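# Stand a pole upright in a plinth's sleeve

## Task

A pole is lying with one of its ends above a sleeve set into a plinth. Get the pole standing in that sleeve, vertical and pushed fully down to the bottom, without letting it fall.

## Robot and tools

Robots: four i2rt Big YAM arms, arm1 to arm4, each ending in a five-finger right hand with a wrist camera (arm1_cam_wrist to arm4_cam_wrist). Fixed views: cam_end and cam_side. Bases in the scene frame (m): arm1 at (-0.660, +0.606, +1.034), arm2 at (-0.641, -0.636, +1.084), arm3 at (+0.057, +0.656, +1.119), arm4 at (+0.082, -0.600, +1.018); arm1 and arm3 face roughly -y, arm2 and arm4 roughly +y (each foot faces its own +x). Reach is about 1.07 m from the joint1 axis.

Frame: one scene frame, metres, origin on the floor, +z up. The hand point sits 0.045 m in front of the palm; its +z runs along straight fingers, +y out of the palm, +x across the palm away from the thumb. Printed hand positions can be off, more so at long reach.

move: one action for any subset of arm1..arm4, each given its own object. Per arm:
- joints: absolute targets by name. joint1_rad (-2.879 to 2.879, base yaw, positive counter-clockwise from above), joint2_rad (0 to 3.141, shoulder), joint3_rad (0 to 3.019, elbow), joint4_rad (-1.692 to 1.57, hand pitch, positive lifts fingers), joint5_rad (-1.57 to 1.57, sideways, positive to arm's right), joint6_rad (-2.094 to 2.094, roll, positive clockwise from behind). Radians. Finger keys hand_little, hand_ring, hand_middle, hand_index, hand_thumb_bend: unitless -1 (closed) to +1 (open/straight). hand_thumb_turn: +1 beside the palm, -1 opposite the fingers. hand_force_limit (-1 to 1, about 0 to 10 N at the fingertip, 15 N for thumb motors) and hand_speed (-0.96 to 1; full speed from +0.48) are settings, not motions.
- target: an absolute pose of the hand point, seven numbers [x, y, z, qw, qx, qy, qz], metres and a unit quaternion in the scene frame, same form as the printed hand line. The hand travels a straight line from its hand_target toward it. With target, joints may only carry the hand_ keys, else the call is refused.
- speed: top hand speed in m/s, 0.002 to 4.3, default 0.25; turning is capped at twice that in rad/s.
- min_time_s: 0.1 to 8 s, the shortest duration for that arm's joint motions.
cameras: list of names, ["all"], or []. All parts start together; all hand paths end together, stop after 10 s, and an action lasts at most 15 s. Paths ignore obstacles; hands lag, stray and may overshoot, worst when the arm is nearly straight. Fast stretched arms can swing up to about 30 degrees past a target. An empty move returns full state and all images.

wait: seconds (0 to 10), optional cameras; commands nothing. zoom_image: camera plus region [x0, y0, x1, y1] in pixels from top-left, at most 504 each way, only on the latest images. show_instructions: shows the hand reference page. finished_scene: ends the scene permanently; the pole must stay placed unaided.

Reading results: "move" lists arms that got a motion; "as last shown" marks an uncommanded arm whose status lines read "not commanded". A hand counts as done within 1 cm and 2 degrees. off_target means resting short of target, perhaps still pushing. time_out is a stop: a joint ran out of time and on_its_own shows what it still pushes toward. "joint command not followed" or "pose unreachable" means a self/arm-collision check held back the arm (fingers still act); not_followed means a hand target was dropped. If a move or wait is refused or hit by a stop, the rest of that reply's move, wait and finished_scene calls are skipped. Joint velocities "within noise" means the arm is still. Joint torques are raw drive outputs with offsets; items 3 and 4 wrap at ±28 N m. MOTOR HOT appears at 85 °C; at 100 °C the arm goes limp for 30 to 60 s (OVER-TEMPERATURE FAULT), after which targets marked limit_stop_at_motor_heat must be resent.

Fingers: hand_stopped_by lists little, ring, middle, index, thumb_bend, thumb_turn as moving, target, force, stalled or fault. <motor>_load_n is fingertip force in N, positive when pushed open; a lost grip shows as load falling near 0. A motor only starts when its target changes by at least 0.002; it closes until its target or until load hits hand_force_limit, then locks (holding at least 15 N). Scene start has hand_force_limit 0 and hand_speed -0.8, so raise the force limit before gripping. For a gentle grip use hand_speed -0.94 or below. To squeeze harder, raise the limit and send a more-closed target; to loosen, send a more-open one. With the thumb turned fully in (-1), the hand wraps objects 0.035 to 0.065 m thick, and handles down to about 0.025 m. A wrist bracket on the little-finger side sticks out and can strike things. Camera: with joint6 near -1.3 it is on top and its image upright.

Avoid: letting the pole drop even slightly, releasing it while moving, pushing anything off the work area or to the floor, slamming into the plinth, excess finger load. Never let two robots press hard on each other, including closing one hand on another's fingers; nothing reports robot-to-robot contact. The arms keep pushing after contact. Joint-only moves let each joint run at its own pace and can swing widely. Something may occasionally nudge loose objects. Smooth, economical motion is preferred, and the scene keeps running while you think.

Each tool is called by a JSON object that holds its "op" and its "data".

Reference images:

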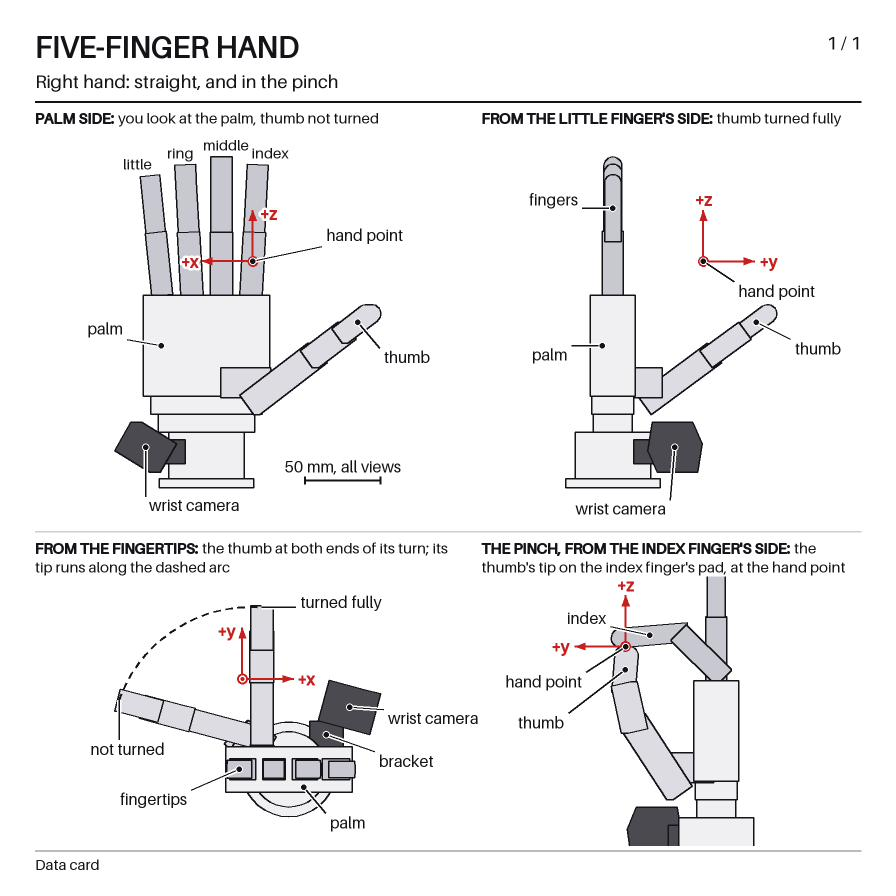

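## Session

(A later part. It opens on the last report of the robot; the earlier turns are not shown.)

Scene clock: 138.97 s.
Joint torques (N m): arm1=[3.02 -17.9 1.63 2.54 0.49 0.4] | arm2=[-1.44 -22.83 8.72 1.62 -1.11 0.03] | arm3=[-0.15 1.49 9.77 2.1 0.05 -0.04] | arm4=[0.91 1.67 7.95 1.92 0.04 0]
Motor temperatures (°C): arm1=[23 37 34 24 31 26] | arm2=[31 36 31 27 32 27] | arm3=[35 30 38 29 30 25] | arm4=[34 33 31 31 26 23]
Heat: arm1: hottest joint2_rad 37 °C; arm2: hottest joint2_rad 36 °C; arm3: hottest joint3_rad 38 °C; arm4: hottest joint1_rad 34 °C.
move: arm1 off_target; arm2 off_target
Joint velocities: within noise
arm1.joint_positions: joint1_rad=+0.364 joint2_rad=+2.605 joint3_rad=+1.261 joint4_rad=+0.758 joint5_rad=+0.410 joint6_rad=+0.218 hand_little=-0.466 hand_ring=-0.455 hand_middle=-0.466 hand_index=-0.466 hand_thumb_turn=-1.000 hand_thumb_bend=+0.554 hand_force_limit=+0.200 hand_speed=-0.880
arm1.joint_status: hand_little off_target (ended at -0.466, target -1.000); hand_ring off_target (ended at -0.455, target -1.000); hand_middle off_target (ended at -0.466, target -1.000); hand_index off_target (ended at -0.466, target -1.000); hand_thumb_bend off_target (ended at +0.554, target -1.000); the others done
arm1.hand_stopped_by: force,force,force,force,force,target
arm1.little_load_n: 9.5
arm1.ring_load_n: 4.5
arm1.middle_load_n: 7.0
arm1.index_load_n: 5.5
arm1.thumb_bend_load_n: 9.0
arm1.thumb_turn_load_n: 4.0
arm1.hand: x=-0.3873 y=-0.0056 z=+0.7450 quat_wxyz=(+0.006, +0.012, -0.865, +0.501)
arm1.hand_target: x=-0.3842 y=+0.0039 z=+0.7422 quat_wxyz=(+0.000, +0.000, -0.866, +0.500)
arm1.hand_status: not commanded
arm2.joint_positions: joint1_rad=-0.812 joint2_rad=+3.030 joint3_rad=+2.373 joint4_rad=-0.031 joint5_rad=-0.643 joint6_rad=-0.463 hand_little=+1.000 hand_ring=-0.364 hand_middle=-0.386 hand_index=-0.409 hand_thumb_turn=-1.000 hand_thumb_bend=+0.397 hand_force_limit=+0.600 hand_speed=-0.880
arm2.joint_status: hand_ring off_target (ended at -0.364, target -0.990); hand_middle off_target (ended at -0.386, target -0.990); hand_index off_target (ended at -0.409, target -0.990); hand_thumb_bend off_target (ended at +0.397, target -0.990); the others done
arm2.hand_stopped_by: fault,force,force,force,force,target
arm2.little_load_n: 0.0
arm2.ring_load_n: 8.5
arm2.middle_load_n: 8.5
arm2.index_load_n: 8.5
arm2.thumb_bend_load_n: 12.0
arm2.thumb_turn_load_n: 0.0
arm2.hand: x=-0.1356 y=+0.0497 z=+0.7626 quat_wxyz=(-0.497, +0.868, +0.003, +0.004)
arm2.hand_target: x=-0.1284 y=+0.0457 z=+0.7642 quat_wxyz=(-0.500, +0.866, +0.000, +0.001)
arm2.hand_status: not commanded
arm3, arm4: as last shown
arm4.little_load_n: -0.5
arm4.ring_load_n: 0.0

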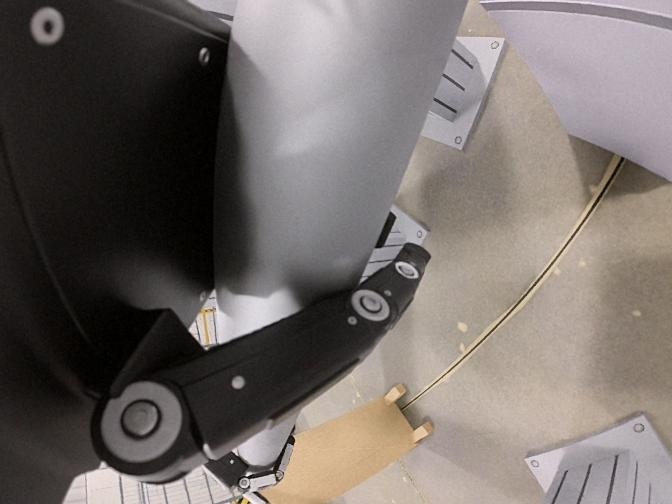

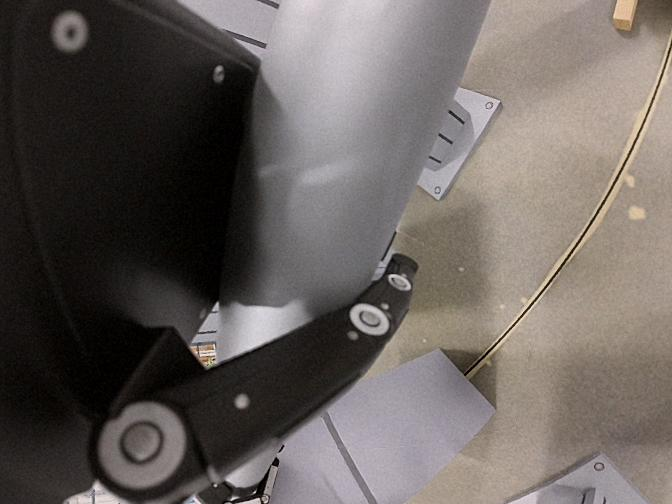

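{"op": "move", "data": {"arm1": {"joints": {"hand_force_limit": 0.8, "hand_little": -0.99, "hand_ring": -0.99, "hand_middle": -0.99, "hand_index": -0.99, "hand_thumb_bend": -0.99}}, "arm2": {"joints": {"hand_force_limit": 0.8, "hand_ring": -0.98, "hand_middle": -0.98, "hand_index": -0.98, "hand_thumb_bend": -0.98}}, "cameras": []}}

{"op": "move", "data": {"arm1": {"target": [-0.3842, 0.004, 0.792, 0, 0, 0.866, -0.5], "speed": 0.04}, "arm2": {"target": [-0.1284, 0.0457, 0.814, 0.5, -0.866, 0, 0], "speed": 0.04}, "cameras": ["arm1_cam_wrist", "arm2_cam_wrist", "arm3_cam_wrist", "arm4_cam_wrist", "cam_end", "cam_side"]}}

{"op": "zoom_image", "data": {"camera": "cam_side", "region": [340, 220, 560, 400]}}

{"op": "zoom_image", "data": {"camera": "cam_end", "region": [330, 220, 530, 380]}}

Scene clock: 144.77 s.
Joint torques (N m): arm1=[2.61 -18.08 1.7 2.5 0.57 0.43] | arm2=[-1.44 -22.89 8.59 1.48 -1.09 0.09] | arm3=[-0.21 1.44 9.78 2.1 0.05 -0.04] | arm4=[0.85 1.26 7.95 1.96 0.02 0]
Motor temperatures (°C): arm1=[23 36 34 24 31 26] | arm2=[31 36 31 27 32 27] | arm3=[35 30 38 29 30 25] | arm4=[34 33 31 31 26 23]
Heat: arm1: hottest joint2_rad 36 °C; arm2: hottest joint2_rad 36 °C; arm3: hottest joint3_rad 38 °C; arm4: hottest joint1_rad 34 °C.
move: arm1 off_target; arm2 off_target
Joint velocities: within noise
arm1.joint_positions: joint1_rad=+0.364 joint2_rad=+2.606 joint3_rad=+1.261 joint4_rad=+0.758 joint5_rad=+0.409 joint6_rad=+0.214 hand_little=-0.466 hand_ring=-0.474 hand_middle=-0.474 hand_index=-0.484 hand_thumb_turn=-1.000 hand_thumb_bend=+0.529 hand_force_limit=+0.800 hand_speed=-0.880
arm1.joint_status: hand_little off_target (ended at -0.466, target -0.990); hand_ring off_target (ended at -0.474, target -0.990); hand_middle off_target (ended at -0.474, target -0.990); hand_index off_target (ended at -0.484, target -0.990); hand_thumb_bend off_target (ended at +0.529, target -0.990); the others done
arm1.hand_stopped_by: force,force,force,force,force,target
arm1.little_load_n: 7.5
arm1.ring_load_n: 10.0
arm1.middle_load_n: 8.5
arm1.index_load_n: 11.5
arm1.thumb_bend_load_n: 13.0
arm1.thumb_turn_load_n: 3.5
arm1.hand: x=-0.3876 y=-0.0053 z=+0.7444 quat_wxyz=(+0.007, +0.013, -0.865, +0.501)
arm1.hand_target: x=-0.3842 y=+0.0039 z=+0.7422 quat_wxyz=(+0.000, +0.000, -0.866, +0.500)
arm1.hand_status: not commanded
arm2.joint_positions: joint1_rad=-0.812 joint2_rad=+3.030 joint3_rad=+2.373 joint4_rad=-0.030 joint5_rad=-0.643 joint6_rad=-0.463 hand_little=+1.000 hand_ring=-0.372 hand_middle=-0.394 hand_index=-0.417 hand_thumb_turn=-1.000 hand_thumb_bend=+0.396 hand_force_limit=+0.800 hand_speed=-0.880
arm2.joint_status: hand_ring off_target (ended at -0.372, target -0.980); hand_middle off_target (ended at -0.394, target -0.980); hand_index off_target (ended at -0.417, target -0.980); hand_thumb_bend off_target (ended at +0.396, target -0.980); the others done
arm2.hand_stopped_by: fault,force,force,force,force,target
arm2.little_load_n: 0.0
arm2.ring_load_n: 9.5
arm2.middle_load_n: 9.5
arm2.index_load_n: 9.5
arm2.thumb_bend_load_n: 13.0
arm2.thumb_turn_load_n: 0.0
arm2.hand: x=-0.1356 y=+0.0496 z=+0.7624 quat_wxyz=(-0.497, +0.867, +0.003, +0.004)
arm2.hand_target: x=-0.1284 y=+0.0456 z=+0.7641 quat_wxyz=(-0.500, +0.866, +0.000, +0.001)
arm2.hand_status: not commanded
arm3, arm4: as last shown
arm4.little_load_n: 0.0

Scene clock: 146.60 s.
Joint torques (N m): arm1=[2.49 -22.77 0.88 1.16 0.26 0.51] | arm2=[-1.61 -27.52 5.81 1.22 -1.2 -0.03] | arm3=[-0.21 1.49 9.76 2.11 0.05 -0.04] | arm4=[0.97 1.49 7.95 1.87 0.04 0]
Motor temperatures (°C): arm1=[23 37 34 24 31 26] | arm2=[31 36 31 27 33 27] | arm3=[35 30 38 29 30 25] | arm4=[34 33 31 31 26 23]
Heat: arm1: hottest joint2_rad 37 °C; arm2: hottest joint2_rad 36 °C; arm3: hottest joint3_rad 38 °C; arm4: hottest joint1_rad 34 °C.
move: arm1 off_target; arm2 off_target
Joint velocities: within noise
arm1.joint_positions: joint1_rad=+0.358 joint2_rad=+2.536 joint3_rad=+1.205 joint4_rad=+0.736 joint5_rad=+0.416 joint6_rad=+0.200 hand_little=-0.466 hand_ring=-0.474 hand_middle=-0.473 hand_index=-0.484 hand_thumb_turn=-1.000 hand_thumb_bend=+0.529 hand_force_limit=+0.800 hand_speed=-0.880
arm1.joint_status: not commanded
arm1.hand_stopped_by: force,force,force,force,force,target
arm1.little_load_n: 7.5
arm1.ring_load_n: 10.0
arm1.middle_load_n: 9.0
arm1.index_load_n: 11.5
arm1.thumb_bend_load_n: 13.0
arm1.thumb_turn_load_n: 4.0
arm1.hand: x=-0.3968 y=-0.0008 z=+0.7686 quat_wxyz=(+0.017, +0.016, -0.867, +0.498)
arm1.hand_target: x=-0.3844 y=+0.0035 z=+0.7906 quat_wxyz=(+0.000, +0.000, -0.866, +0.500)
arm1.hand_status: off_target (0.027 m and 2.7 deg from the pose sent, 0.049 m and 1.7 deg at the start)
arm2.joint_positions: joint1_rad=-0.804 joint2_rad=+2.966 joint3_rad=+2.296 joint4_rad=-0.029 joint5_rad=-0.642 joint6_rad=-0.452 hand_little=+1.000 hand_ring=-0.372 hand_middle=-0.394 hand_index=-0.417 hand_thumb_turn=-1.000 hand_thumb_bend=+0.396 hand_force_limit=+0.800 hand_speed=-0.880
arm2.joint_status: not commanded
arm2.hand_stopped_by: fault,force,force,force,force,target
arm2.little_load_n: 0.0
arm2.ring_load_n: 7.5
arm2.middle_load_n: 9.0
arm2.index_load_n: 9.5
arm2.thumb_bend_load_n: 14.0
arm2.thumb_turn_load_n: 1.5
arm2.hand: x=-0.1451 y=+0.0506 z=+0.7818 quat_wxyz=(-0.493, +0.870, -0.001, -0.004)
arm2.hand_target: x=-0.1278 y=+0.0469 z=+0.8124 quat_wxyz=(-0.500, +0.866, +0.000, +0.000)
arm2.hand_status: off_target (0.037 m and 1.0 deg from the pose sent, 0.052 m and 0.7 deg at the start)
arm3, arm4: as last shown
arm4.ring_load_n: -0.5

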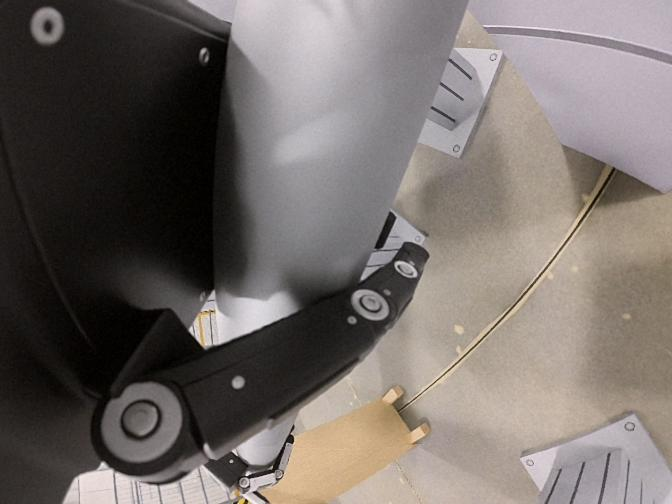

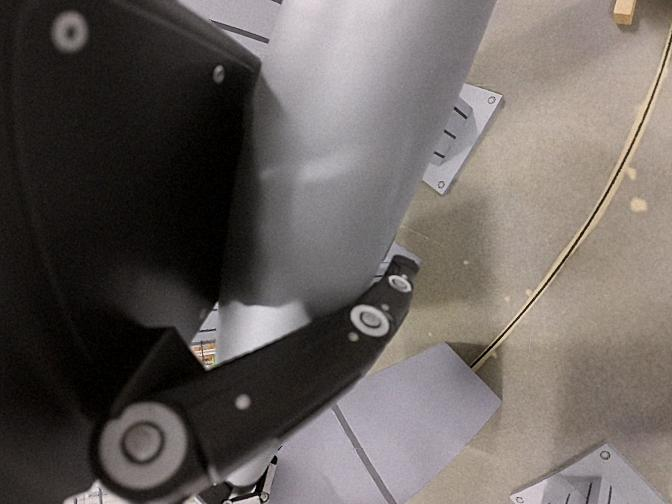

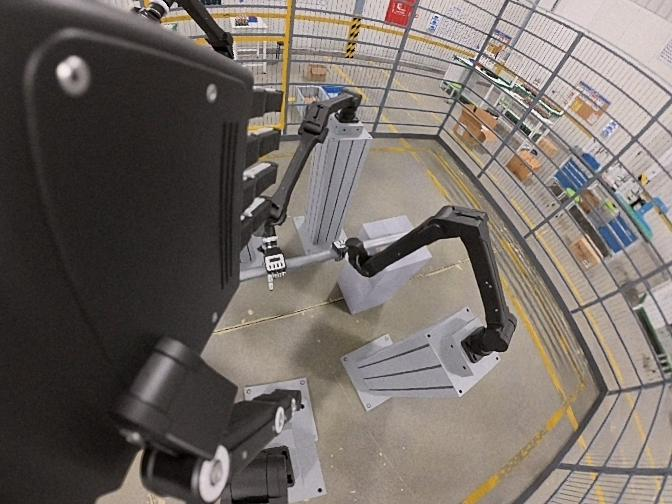

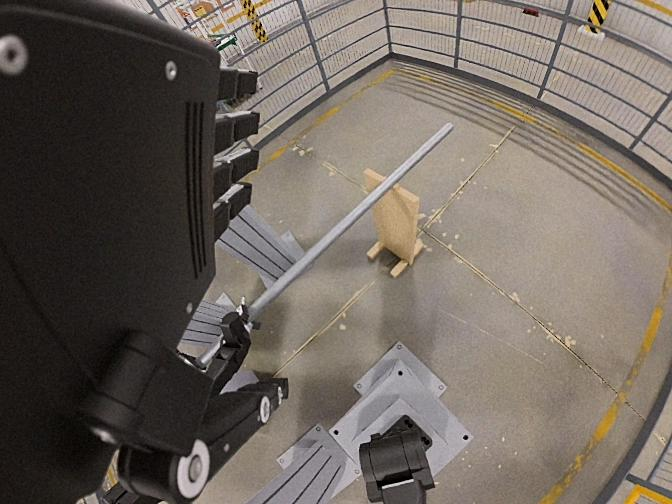

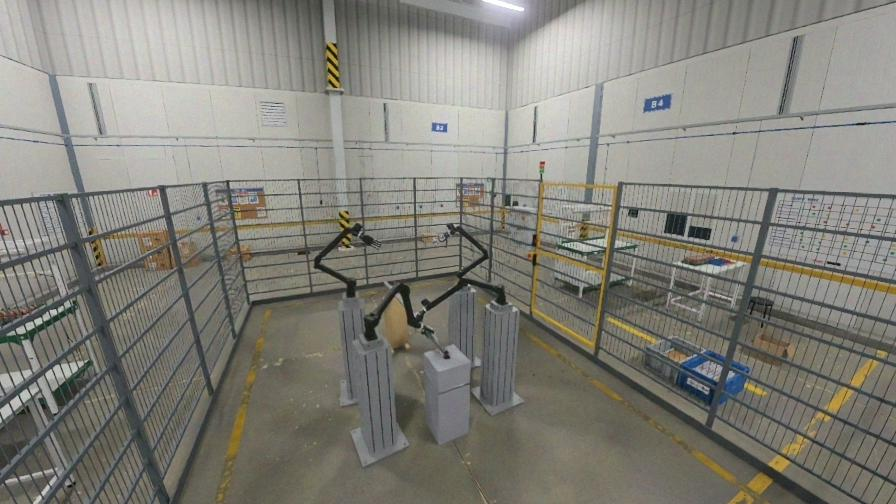

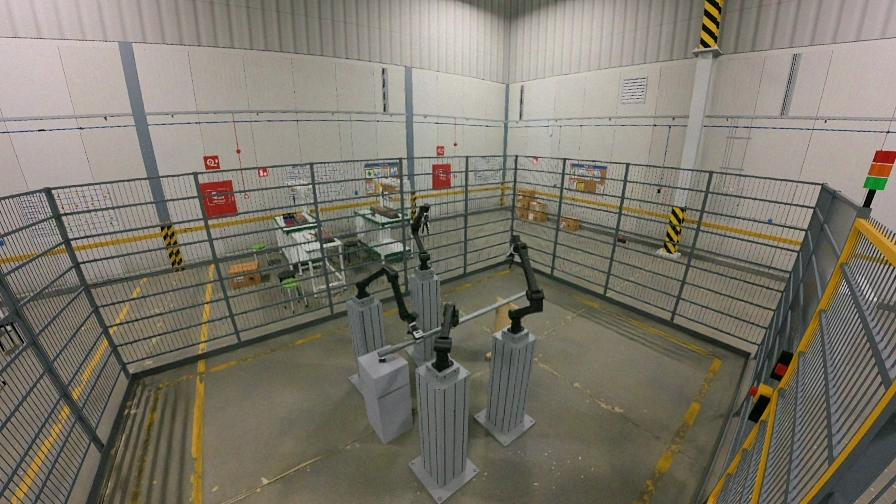

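Scaled by 2.291.

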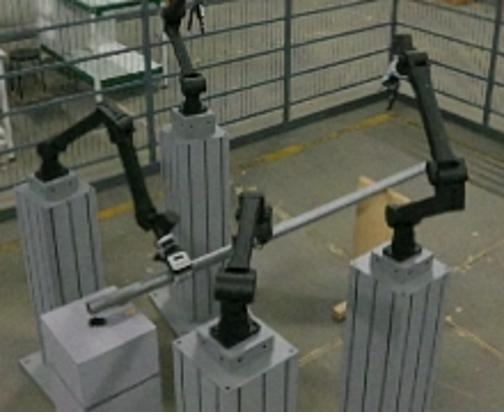

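Scaled by 2.520.

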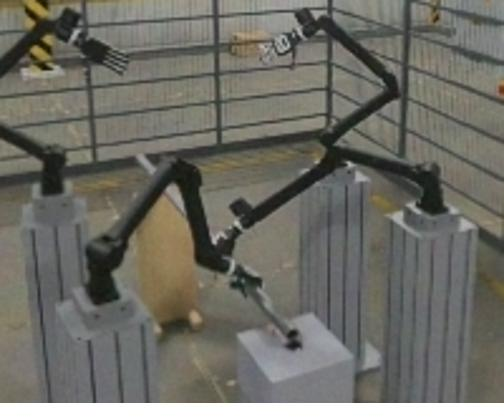

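{"op": "move", "data": {"arm3": {"target": [0.33, 0.08, 0.97, 0, 0, 0.866, -0.5], "speed": 0.25, "joints": {"hand_thumb_turn": -1}}, "cameras": ["arm3_cam_wrist", "arm4_cam_wrist"]}}

{"op": "zoom_image", "data": {"camera": "arm3_cam_wrist", "region": [220, 0, 672, 400]}}

{"op": "zoom_image", "data": {"camera": "arm4_cam_wrist", "region": [180, 100, 480, 400]}}

Scene clock: 156.30 s.
Joint torques (N m): arm1=[3.49 -22.18 0.83 1.26 0.24 0.54] | arm2=[-1.67 -27.16 5.76 1.26 -1.16 -0.02] | arm3=[0.21 -13.98 6.2 2.33 0.16 0.14] | arm4=[0.85 1.32 7.99 1.92 0.05 0.01]
Motor temperatures (°C): arm1=[23 36 33 24 31 26] | arm2=[31 37 31 27 33 27] | arm3=[35 30 38 29 30 25] | arm4=[34 33 31 31 26 23]
Heat: arm1: hottest joint2_rad 36 °C; arm2: hottest joint2_rad 37 °C; arm3: hottest joint3_rad 38 °C; arm4: hottest joint1_rad 34 °C.
move: arm3 off_target
Joint velocities: within noise
arm1, arm2, arm4: as last shown
arm1.little_load_n: 7.0
arm1.hand_target: x=-0.3844 y=+0.0035 z=+0.7906 quat_wxyz=(+0.000, +0.001, -0.866, +0.500)
arm2.ring_load_n: 8.0
arm2.middle_load_n: 8.5
arm2.thumb_bend_load_n: 13.5
arm2.thumb_turn_load_n: 2.0
arm2.hand: x=-0.1452 y=+0.0504 z=+0.7816 quat_wxyz=(-0.493, +0.870, -0.001, -0.004)
arm2.hand_target: x=-0.1279 y=+0.0468 z=+0.8123 quat_wxyz=(-0.500, +0.866, +0.000, +0.000)
arm3.joint_positions: joint1_rad=+0.619 joint2_rad=+2.185 joint3_rad=+0.970 joint4_rad=+0.598 joint5_rad=+0.431 joint6_rad=+0.259 hand_little=+1.000 hand_ring=+1.000 hand_middle=+1.000 hand_index=+1.000 hand_thumb_turn=-1.000 hand_thumb_bend=+1.000 hand_force_limit=+0.000 hand_speed=-0.800
arm3.joint_status: all done
arm3.hand_stopped_by: target,target,target,target,target,target
arm3.little_load_n: 0.0
arm3.ring_load_n: 0.0
arm3.middle_load_n: 0.0
arm3.index_load_n: 0.0
arm3.thumb_bend_load_n: 0.0
arm3.thumb_turn_load_n: 0.0
arm3.hand: x=+0.3180 y=+0.0923 z=+0.9640 quat_wxyz=(+0.012, +0.007, -0.873, +0.487)
arm3.hand_target: x=+0.3297 y=+0.0806 z=+0.9704 quat_wxyz=(+0.000, +0.000, -0.866, +0.500)
arm3.hand_status: off_target (0.018 m and 2.3 deg from the pose sent, 0.867 m and 79.2 deg at the start)
arm4.ring_load_n: 0.0

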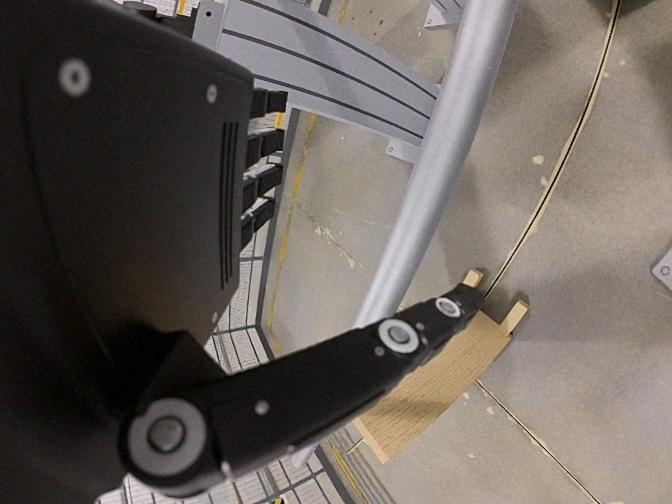

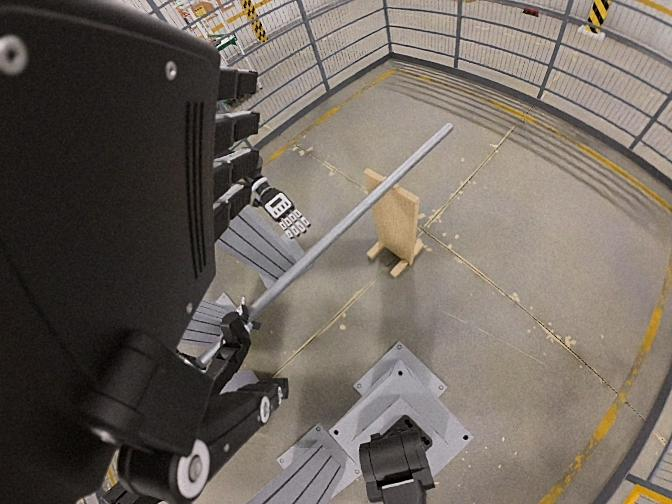

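Scaled by 1.115 from the camera's image (finer frame: 960x720).

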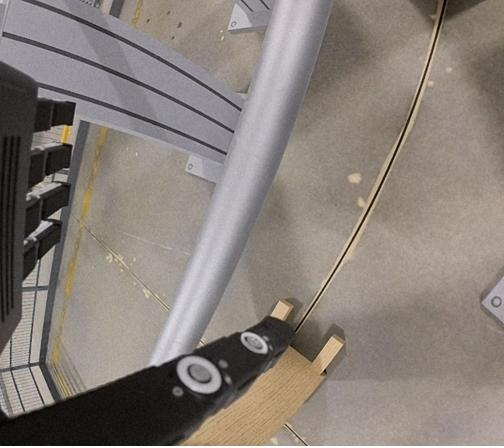

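Scaled by 1.680 from the camera's image (finer frame: 960x720).

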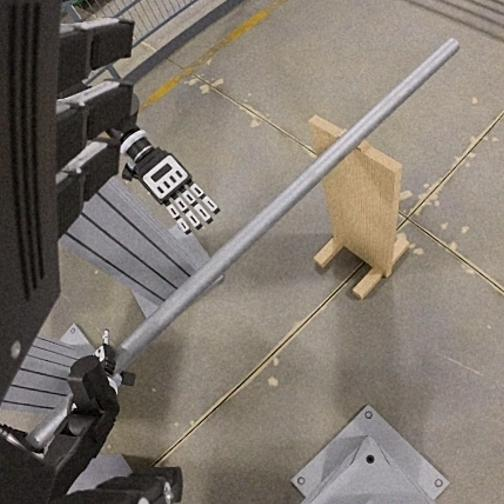

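{"op": "move", "data": {"arm3": {"target": [0.34, 0.034, 0.891, 0, 0, 0.866, -0.5], "speed": 0.12}, "cameras": ["arm3_cam_wrist"]}}

{"op": "zoom_image", "data": {"camera": "arm3_cam_wrist", "region": [220, 0, 620, 400]}}

Scene clock: 161.43 s.
Joint torques (N m): arm1=[3.31 -22.07 0.88 1.21 0.23 0.49] | arm2=[-1.73 -27.05 5.64 1.14 -1.2 -0.02] | arm3=[-0.97 -15.5 5.94 2.28 0.04 -0.03] | arm4=[0.85 1.32 7.95 1.89 0.04 0]
Motor temperatures (°C): arm1=[23 36 33 24 31 26] | arm2=[31 37 31 27 33 26] | arm3=[35 31 37 29 30 25] | arm4=[34 33 31 31 26 23]
Heat: arm1: hottest joint2_rad 36 °C; arm2: hottest joint2_rad 37 °C; arm3: hottest joint3_rad 37 °C; arm4: hottest joint1_rad 34 °C.
move: arm3 off_target
Joint velocities: within noise
arm1, arm2, arm4: as last shown
arm1.index_load_n: 12.0
arm2.ring_load_n: 7.5
arm2.middle_load_n: 9.0
arm2.thumb_bend_load_n: 14.0
arm3.joint_positions: joint1_rad=+0.608 joint2_rad=+2.428 joint3_rad=+1.184 joint4_rad=+0.638 joint5_rad=+0.414 joint6_rad=+0.259 hand_little=+1.000 hand_ring=+1.000 hand_middle=+1.000 hand_index=+1.000 hand_thumb_turn=-1.000 hand_thumb_bend=+1.000 hand_force_limit=+0.000 hand_speed=-0.800
arm3.joint_status: not commanded
arm3.hand_stopped_by: target,target,target,target,target,target
arm3.little_load_n: 0.0
arm3.ring_load_n: 0.0
arm3.middle_load_n: 0.0
arm3.index_load_n: 0.0
arm3.thumb_bend_load_n: 0.0
arm3.thumb_turn_load_n: 0.0
arm3.hand: x=+0.3375 y=+0.0477 z=+0.8881 quat_wxyz=(+0.005, +0.005, -0.872, +0.489)
arm3.hand_target: x=+0.3398 y=+0.0344 z=+0.8913 quat_wxyz=(+0.000, +0.000, -0.866, +0.500)
arm3.hand_status: off_target (0.014 m and 1.6 deg from the pose sent, 0.096 m and 2.3 deg at the start)

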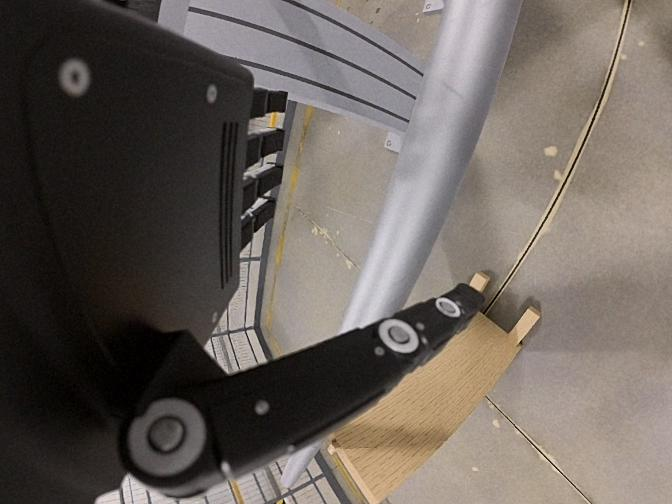

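Scaled by 1.260 from the camera's image (finer frame: 960x720).

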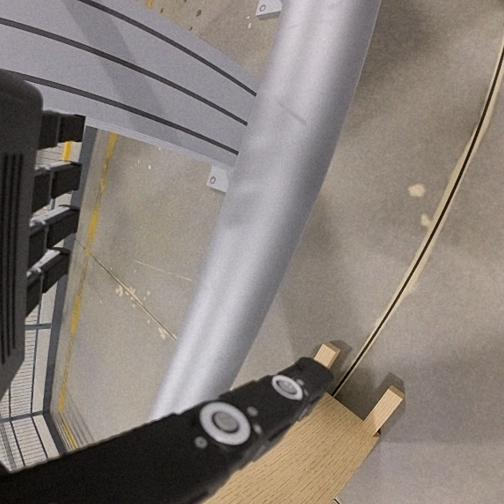

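{"op": "move", "data": {"arm3": {"target": [0.34, 0.0, 0.822, 0, 0, 0.866, -0.5], "speed": 0.1}, "cameras": ["arm3_cam_wrist"]}}

{"op": "zoom_image", "data": {"camera": "arm3_cam_wrist", "region": [220, 0, 560, 400]}}

Scene clock: 164.33 s.
Joint torques (N m): arm1=[3.66 -22.36 0.7 1.18 0.23 0.5] | arm2=[-1.44 -26.93 5.7 1.1 -1.15 -0.06] | arm3=[-0.79 -16.67 5.93 2.17 0.02 -0.18] | arm4=[0.73 1.32 7.97 1.94 0.03 0]
Motor temperatures (°C): arm1=[23 37 33 24 31 26] | arm2=[31 37 30 27 33 26] | arm3=[35 31 37 29 30 25] | arm4=[34 33 31 31 26 23]
Heat: arm1: hottest joint2_rad 37 °C; arm2: hottest joint2_rad 37 °C; arm3: hottest joint3_rad 37 °C; arm4: hottest joint1_rad 34 °C.
move: arm3 off_target
Joint velocities: within noise
arm1, arm2: as last shown
arm1.little_load_n: 7.5
arm2.ring_load_n: 8.0
arm2.middle_load_n: 8.5
arm2.thumb_bend_load_n: 13.5
arm3.joint_positions: joint1_rad=+0.580 joint2_rad=+2.625 joint3_rad=+1.378 joint4_rad=+0.649 joint5_rad=+0.392 joint6_rad=+0.256 hand_little=+1.000 hand_ring=+1.000 hand_middle=+1.000 hand_index=+1.000 hand_thumb_turn=-1.000 hand_thumb_bend=+1.000 hand_force_limit=+0.000 hand_speed=-0.800
arm3.joint_status: not commanded
arm3.hand_stopped_by: target,target,target,target,target,target
arm3.little_load_n: 0.0
arm3.ring_load_n: 0.0
arm3.middle_load_n: 0.0
arm3.index_load_n: 0.0
arm3.thumb_bend_load_n: 0.0
arm3.thumb_turn_load_n: 0.0
arm3.hand: x=+0.3396 y=+0.0120 z=+0.8209 quat_wxyz=(+0.001, -0.001, -0.871, +0.490)
arm3.hand_target: x=+0.3398 y=+0.0003 z=+0.8223 quat_wxyz=(+0.000, +0.000, -0.866, +0.500)
arm3.hand_status: off_target (0.012 m and 1.3 deg from the pose sent, 0.082 m and 1.6 deg at the start)
arm4.joint_positions: joint1_rad=-0.455 joint2_rad=+0.650 joint3_rad=+1.375 joint4_rad=-1.249 joint5_rad=+0.081 joint6_rad=-0.987 hand_little=+1.000 hand_ring=+1.000 hand_middle=+1.000 hand_index=+1.000 hand_thumb_turn=+1.000 hand_thumb_bend=+1.000 hand_force_limit=+0.000 hand_speed=-0.800
arm4.joint_status: not commanded
arm4.hand_stopped_by: target,target,target,target,target,target
arm4.little_load_n: 0.0
arm4.ring_load_n: 0.0
arm4.middle_load_n: 0.0
arm4.index_load_n: 0.0
arm4.thumb_bend_load_n: 0.0
arm4.thumb_turn_load_n: 0.0
arm4.hand: x=+0.2377 y=-0.3948 z=+1.4986 quat_wxyz=(-0.349, +0.843, +0.209, +0.352)
arm4.hand_target: x=+0.2378 y=-0.3948 z=+1.5108 quat_wxyz=(-0.359, +0.836, +0.207, +0.360)
arm4.hand_status: not commanded

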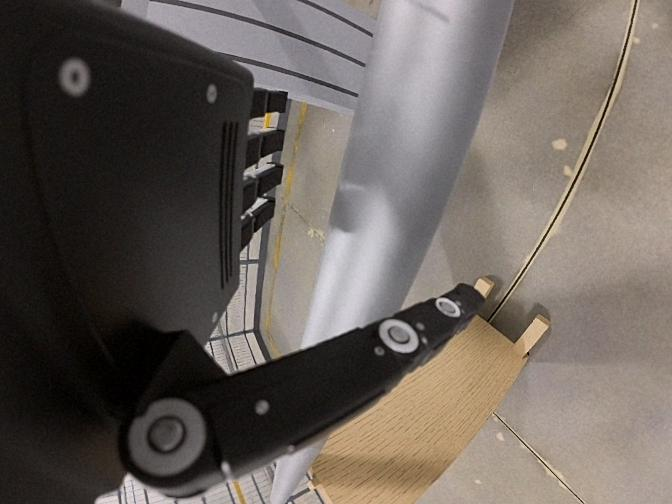

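Scaled by 1.260 from the camera's image (finer frame: 960x720).

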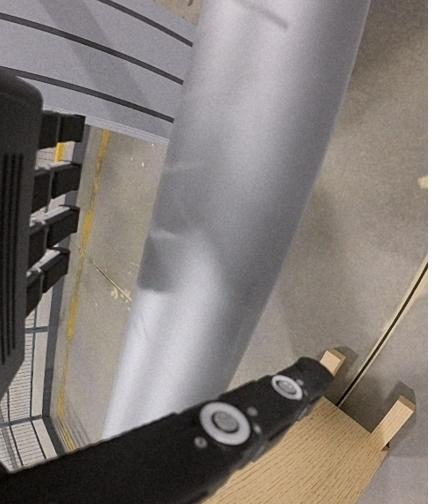

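{"op": "move", "data": {"arm3": {"target": [0.34, -0.002, 0.790, 0, 0, 0.866, -0.5], "speed": 0.06}, "cameras": ["arm3_cam_wrist"]}}

{"op": "zoom_image", "data": {"camera": "arm3_cam_wrist", "region": [200, 0, 540, 400]}}

Scene clock: 167.50 s.
Joint torques (N m): arm1=[3.37 -22.65 0.66 1.46 0.28 0.54] | arm2=[-1.55 -26.99 5.79 1.28 -1.19 -0.04] | arm3=[-0.91 -16.97 5.68 2.39 0.03 -0.18] | arm4=[0.67 1.61 7.95 1.89 0.04 0]
Motor temperatures (°C): arm1=[23 37 33 24 30 26] | arm2=[31 37 30 27 33 26] | arm3=[35 31 37 29 30 25] | arm4=[34 33 31 31 26 23]
Heat: arm1: hottest joint2_rad 37 °C; arm2: hottest joint2_rad 37 °C; arm3: hottest joint3_rad 37 °C; arm4: hottest joint1_rad 34 °C.
move: arm3 off_target
Joint velocities: within noise
arm1, arm2, arm4: as last shown
arm1.little_load_n: 7.0
arm1.ring_load_n: 9.5
arm2.middle_load_n: 9.0
arm3.joint_positions: joint1_rad=+0.580 joint2_rad=+2.708 joint3_rad=+1.440 joint4_rad=+0.664 joint5_rad=+0.391 joint6_rad=+0.255 hand_little=+1.000 hand_ring=+1.000 hand_middle=+1.000 hand_index=+1.000 hand_thumb_turn=-1.000 hand_thumb_bend=+1.000 hand_force_limit=+0.000 hand_speed=-0.800
arm3.joint_status: not commanded
arm3.hand_stopped_by: target,target,target,target,target,target
arm3.little_load_n: 0.0
arm3.ring_load_n: 0.0
arm3.middle_load_n: 0.0
arm3.index_load_n: 0.0
arm3.thumb_bend_load_n: 0.0
arm3.thumb_turn_load_n: 0.0
arm3.hand: x=+0.3397 y=+0.0115 z=+0.7867 quat_wxyz=(+0.002, +0.000, -0.873, +0.488)
arm3.hand_target: x=+0.3397 y=-0.0016 z=+0.7904 quat_wxyz=(+0.000, +0.000, -0.866, +0.500)
arm3.hand_status: off_target (0.014 m and 1.6 deg from the pose sent, 0.034 m and 1.3 deg at the start)

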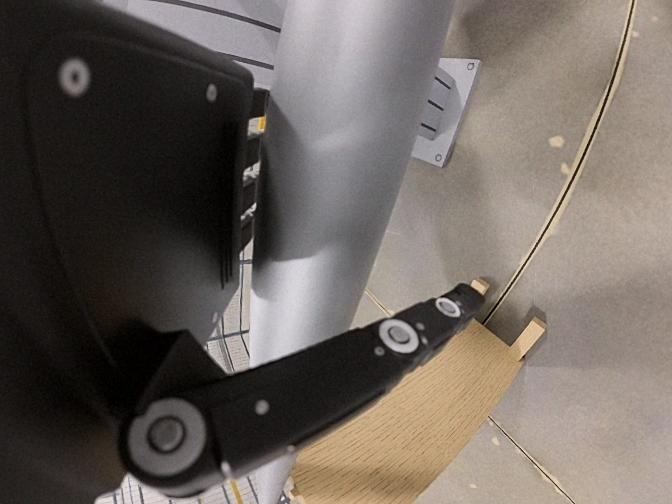

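Scaled by 1.260 from the camera's image (finer frame: 960x720).

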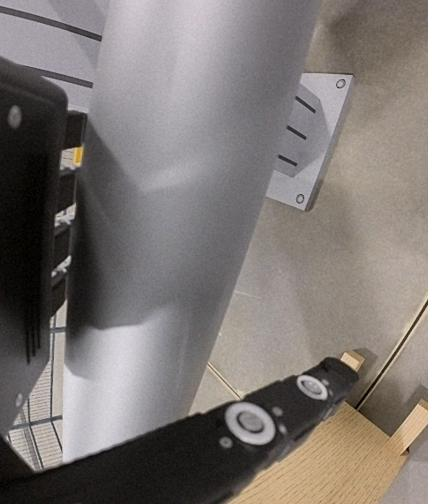

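{"op": "move", "data": {"arm3": {"target": [0.34, -0.007, 0.776, 0, 0, 0.866, -0.5], "speed": 0.06}, "cameras": ["arm3_cam_wrist"]}}

{"op": "zoom_image", "data": {"camera": "arm3_cam_wrist", "region": [200, 0, 540, 400]}}

Scene clock: 168.97 s.
Joint torques (N m): arm1=[3.72 -21.89 0.92 1.09 0.3 0.5] | arm2=[-1.73 -27.28 5.67 1.14 -1.16 -0.07] | arm3=[-0.91 -17.14 5.67 2.21 0.02 -0.17] | arm4=[1.03 1.55 7.95 1.91 0.03 0.01]
Motor temperatures (°C): arm1=[23 37 33 24 30 26] | arm2=[31 37 30 27 33 26] | arm3=[35 32 37 29 30 25] | arm4=[33 33 31 31 26 23]
Heat: arm1: hottest joint2_rad 37 °C; arm2: hottest joint2_rad 37 °C; arm3: hottest joint3_rad 37 °C; arm4: hottest joint1_rad 33 °C.
move: arm3 done
Joint velocities: within noise
arm1, arm2, arm4: as last shown
arm1.little_load_n: 7.5
arm1.ring_load_n: 10.0
arm1.index_load_n: 11.5
arm1.thumb_bend_load_n: 12.5
arm2.middle_load_n: 8.5
arm2.thumb_bend_load_n: 14.0
arm2.thumb_turn_load_n: 1.5
arm2.hand_target: x=-0.1279 y=+0.0467 z=+0.8122 quat_wxyz=(-0.500, +0.866, +0.000, +0.000)
arm3.joint_positions: joint1_rad=+0.576 joint2_rad=+2.740 joint3_rad=+1.481 joint4_rad=+0.666 joint5_rad=+0.387 joint6_rad=+0.253 hand_little=+1.000 hand_ring=+1.000 hand_middle=+1.000 hand_index=+1.000 hand_thumb_turn=-1.000 hand_thumb_bend=+1.000 hand_force_limit=+0.000 hand_speed=-0.800
arm3.joint_status: not commanded
arm3.hand_stopped_by: target,target,target,target,target,target
arm3.little_load_n: 0.0
arm3.ring_load_n: 0.0
arm3.middle_load_n: 0.0
arm3.index_load_n: 0.0
arm3.thumb_bend_load_n: 0.0
arm3.thumb_turn_load_n: 0.0
arm3.hand: x=+0.3410 y=+0.0032 z=+0.7775 quat_wxyz=(+0.000, -0.001, -0.871, +0.492)
arm3.hand_target: x=+0.3397 y=-0.0066 z=+0.7762 quat_wxyz=(+0.000, +0.000, -0.866, +0.500)
arm3.hand_status: done (0.010 m and 1.1 deg from the pose sent, 0.021 m and 1.6 deg at the start)
arm4.little_load_n: -0.5

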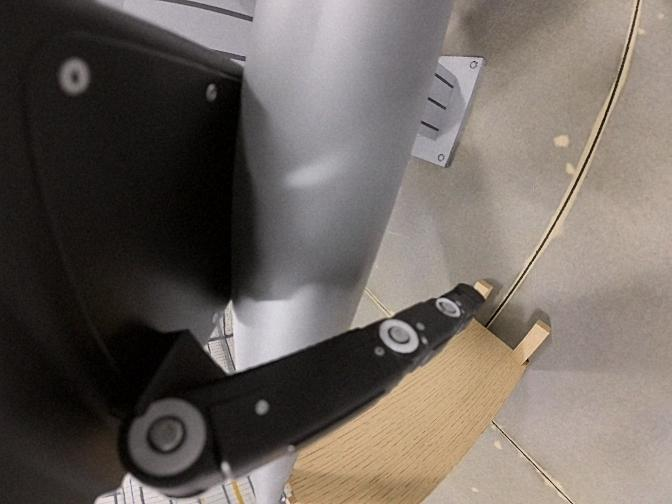

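Scaled by 1.260 from the camera's image (finer frame: 960x720).

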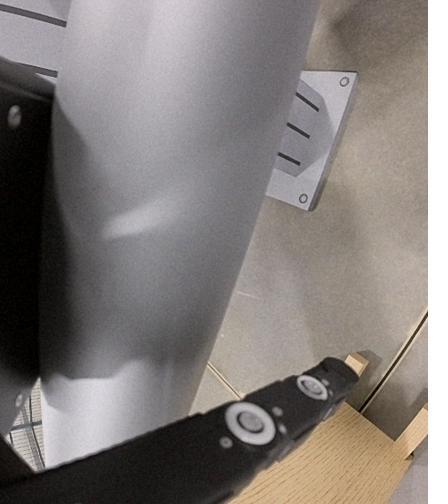

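{"op": "move", "data": {"arm3": {"joints": {"hand_speed": -0.85, "hand_force_limit": 0.4, "hand_little": -1, "hand_ring": -1, "hand_middle": -1, "hand_index": -1, "hand_thumb_bend": -1}}, "cameras": ["arm3_cam_wrist"]}}

Scene clock: 177.60 s.
Joint torques (N m): arm1=[3.84 -22.3 0.94 1.14 0.24 0.53] | arm2=[-1.73 -26.93 5.83 1.11 -1.18 -0.08] | arm3=[-0.79 -16.91 5.5 2.19 0.45 -0.14] | arm4=[0.91 1.44 7.97 1.91 0.03 0]
Motor temperatures (°C): arm1=[23 37 33 24 30 26] | arm2=[31 38 30 27 33 26] | arm3=[35 32 36 29 30 25] | arm4=[33 33 31 31 26 23]
Heat: arm1: hottest joint2_rad 37 °C; arm2: hottest joint2_rad 38 °C; arm3: hottest joint3_rad 36 °C; arm4: hottest joint1_rad 33 °C.
move: arm3 off_target
Joint velocities: within noise
arm1, arm2, arm4: as last shown
arm1.joint_positions: joint1_rad=+0.358 joint2_rad=+2.535 joint3_rad=+1.205 joint4_rad=+0.736 joint5_rad=+0.416 joint6_rad=+0.200 hand_little=-0.466 hand_ring=-0.474 hand_middle=-0.473 hand_index=-0.484 hand_thumb_turn=-1.000 hand_thumb_bend=+0.529 hand_force_limit=+0.800 hand_speed=-0.880
arm1.little_load_n: 7.0
arm1.thumb_bend_load_n: 13.0
arm1.hand: x=-0.3967 y=-0.0010 z=+0.7689 quat_wxyz=(+0.017, +0.016, -0.867, +0.498)
arm2.joint_positions: joint1_rad=-0.804 joint2_rad=+2.965 joint3_rad=+2.296 joint4_rad=-0.029 joint5_rad=-0.642 joint6_rad=-0.452 hand_little=+1.000 hand_ring=-0.372 hand_middle=-0.394 hand_index=-0.417 hand_thumb_turn=-1.000 hand_thumb_bend=+0.396 hand_force_limit=+0.800 hand_speed=-0.880
arm2.middle_load_n: 9.0
arm2.thumb_turn_load_n: 2.0
arm2.hand: x=-0.1451 y=+0.0506 z=+0.7819 quat_wxyz=(-0.493, +0.870, -0.001, -0.004)
arm2.hand_target: x=-0.1279 y=+0.0468 z=+0.8124 quat_wxyz=(-0.500, +0.866, +0.000, +0.000)
arm3.joint_positions: joint1_rad=+0.575 joint2_rad=+2.743 joint3_rad=+1.486 joint4_rad=+0.666 joint5_rad=+0.376 joint6_rad=+0.250 hand_little=-0.401 hand_ring=-0.374 hand_middle=-0.387 hand_index=-0.387 hand_thumb_turn=-1.000 hand_thumb_bend=+0.394 hand_force_limit=+0.400 hand_speed=-0.850
arm3.joint_status: hand_little off_target (ended at -0.401, target -1.000); hand_ring off_target (ended at -0.374, target -1.000); hand_middle off_target (ended at -0.387, target -1.000); hand_index off_target (ended at -0.387, target -1.000); hand_thumb_bend off_target (ended at +0.394, target -1.000); the others done
arm3.hand_stopped_by: force,force,force,force,force,target
arm3.little_load_n: 9.5
arm3.ring_load_n: 2.0
arm3.middle_load_n: 6.5
arm3.index_load_n: 7.5
arm3.thumb_bend_load_n: 18.0
arm3.thumb_turn_load_n: 3.5
arm3.hand: x=+0.3431 y=+0.0029 z=+0.7767 quat_wxyz=(-0.004, +0.002, -0.871, +0.491)
arm3.hand_target: x=+0.3399 y=-0.0067 z=+0.7764 quat_wxyz=(+0.000, +0.000, -0.866, +0.500)
arm3.hand_status: not commanded
arm4.little_load_n: 0.0

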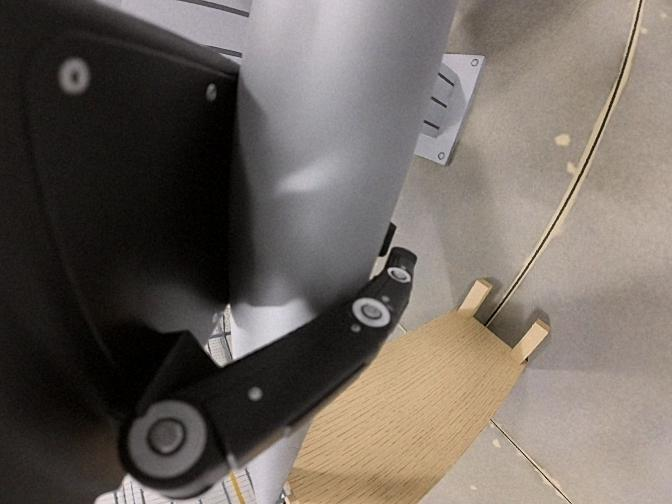

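{"op": "move", "data": {"arm1": {"target": [-0.383, 0.0035, 0.844, 0.0378, 0.0218, 0.8652, -0.4995], "speed": 0.08}, "arm2": {"target": [-0.1286, 0.0457, 0.889, 0.4995, -0.8652, -0.0218, -0.0378], "speed": 0.08}, "arm3": {"target": [0.34, -0.0067, 0.908, 0.0378, 0.0218, 0.8652, -0.4995], "speed": 0.08}, "cameras": ["arm4_cam_wrist", "cam_end", "cam_side"]}}

{"op": "zoom_image", "data": {"camera": "cam_side", "region": [340, 220, 560, 400]}}

{"op": "zoom_image", "data": {"camera": "arm4_cam_wrist", "region": [180, 60, 520, 400]}}

Scene clock: 182.53 s.
Joint torques (N m): arm1=[6.24 -19.49 2.48 1.81 -0.08 1.85] | arm2=[-2.96 -29.04 5.64 1.77 -0.1 -0.51] | arm3=[0.03 -26.7 1.91 2.03 0.23 1.09] | arm4=[0.79 1.49 7.98 1.89 0.05 0.01]
Motor temperatures (°C): arm1=[23 37 33 24 30 26] | arm2=[31 38 30 27 33 26] | arm3=[35 32 36 29 30 25] | arm4=[33 33 31 31 26 23]
Heat: arm1: hottest joint2_rad 37 °C; arm2: hottest joint2_rad 38 °C; arm3: hottest joint3_rad 36 °C; arm4: hottest joint1_rad 33 °C.
move: arm1 off_target; arm2 off_target; arm3 off_target
Joint velocities: within noise
arm1.joint_positions: joint1_rad=+0.308 joint2_rad=+2.372 joint3_rad=+1.115 joint4_rad=+0.686 joint5_rad=+0.360 joint6_rad=+0.112 hand_little=-0.466 hand_ring=-0.474 hand_middle=-0.473 hand_index=-0.484 hand_thumb_turn=-1.000 hand_thumb_bend=+0.530 hand_force_limit=+0.800 hand_speed=-0.880
arm1.joint_status: not commanded
arm1.hand_stopped_by: force,force,force,force,force,target
arm1.little_load_n: 9.5
arm1.ring_load_n: 10.5
arm1.middle_load_n: 7.0
arm1.index_load_n: 8.0
arm1.thumb_bend_load_n: 15.5
arm1.thumb_turn_load_n: 0.0
arm1.hand: x=-0.4223 y=-0.0086 z=+0.8322 quat_wxyz=(+0.023, +0.044, -0.864, +0.501)
arm1.hand_target: x=-0.3845 y=+0.0032 z=+0.8442 quat_wxyz=(-0.036, -0.015, -0.865, +0.500)
arm1.hand_status: off_target (0.043 m and 10.2 deg from the pose sent, 0.076 m and 7.6 deg at the start)
arm2.joint_positions: joint1_rad=-0.771 joint2_rad=+2.795 joint3_rad=+2.097 joint4_rad=-0.016 joint5_rad=-0.616 joint6_rad=-0.447 hand_little=+1.000 hand_ring=-0.371 hand_middle=-0.394 hand_index=-0.417 hand_thumb_turn=-1.000 hand_thumb_bend=+0.397 hand_force_limit=+0.800 hand_speed=-0.880
arm2.joint_status: not commanded
arm2.hand_stopped_by: fault,force,force,force,force,target
arm2.little_load_n: 0.0
arm2.ring_load_n: 15.5
arm2.middle_load_n: 10.0
arm2.index_load_n: 4.0
arm2.thumb_bend_load_n: 17.0
arm2.thumb_turn_load_n: 0.0
arm2.hand: x=-0.1737 y=+0.0541 z=+0.8355 quat_wxyz=(-0.484, +0.875, +0.003, -0.007)
arm2.hand_target: x=-0.1287 y=+0.0462 z=+0.8870 quat_wxyz=(-0.499, +0.866, +0.021, +0.038)
arm2.hand_status: off_target (0.070 m and 6.0 deg from the pose sent, 0.108 m and 5.5 deg at the start)
arm3.joint_positions: joint1_rad=+0.539 joint2_rad=+2.593 joint3_rad=+1.322 joint4_rad=+0.604 joint5_rad=+0.312 joint6_rad=+0.198 hand_little=-0.401 hand_ring=-0.375 hand_middle=-0.387 hand_index=-0.387 hand_thumb_turn=-1.000 hand_thumb_bend=+0.395 hand_force_limit=+0.400 hand_speed=-0.850
arm3.joint_status: not commanded
arm3.hand_stopped_by: force,force,force,force,force,target
arm3.little_load_n: 8.0
arm3.ring_load_n: 1.0
arm3.middle_load_n: 4.5
arm3.index_load_n: 6.0
arm3.thumb_bend_load_n: 18.0
arm3.thumb_turn_load_n: 4.0
arm3.hand: x=+0.3132 y=+0.0315 z=+0.8137 quat_wxyz=(+0.003, +0.032, -0.890, +0.454)
arm3.hand_target: x=+0.3383 y=-0.0054 z=+0.8971 quat_wxyz=(-0.040, -0.019, -0.865, +0.500)
arm3.hand_status: off_target (0.105 m and 9.8 deg from the pose sent, 0.132 m and 4.9 deg at the start; pose on its path clipped on 27 of 73 steps)
arm4: as last shown

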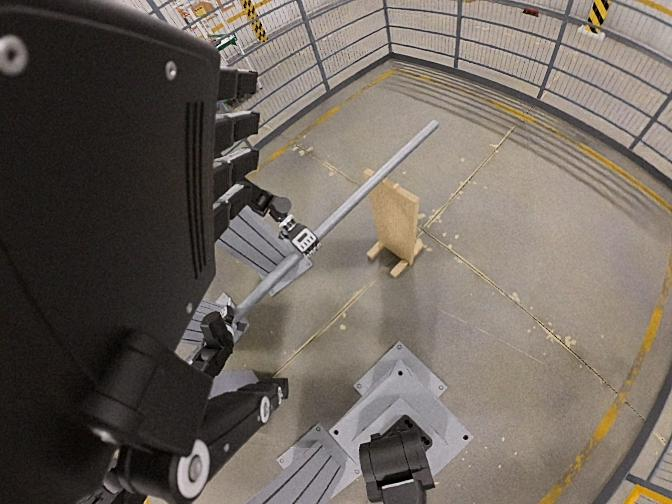

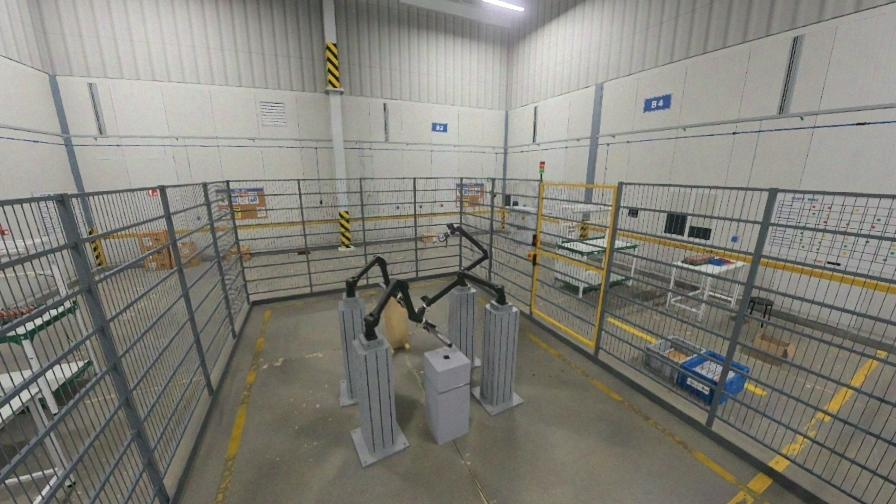

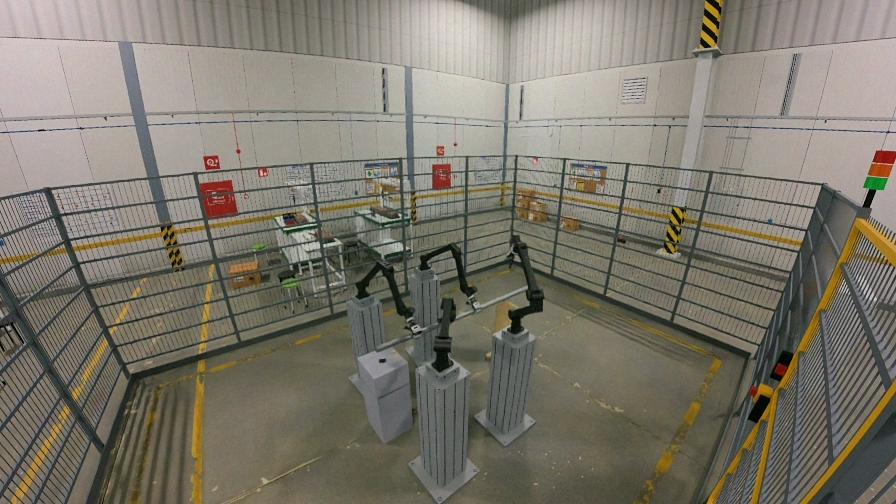

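Scaled by 2.291.

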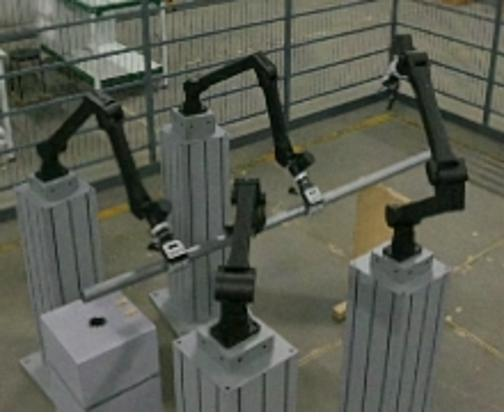

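Scaled by 1.482 from the camera's image (finer frame: 960x720).

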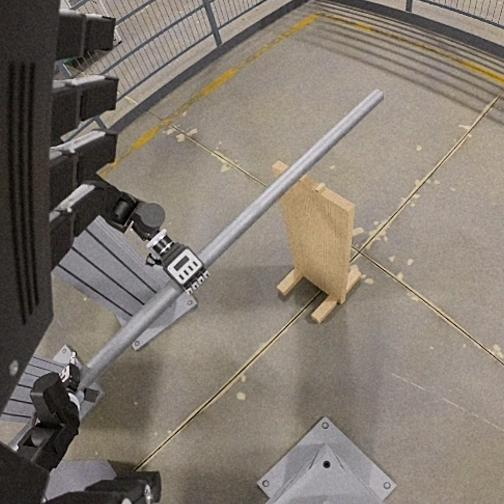

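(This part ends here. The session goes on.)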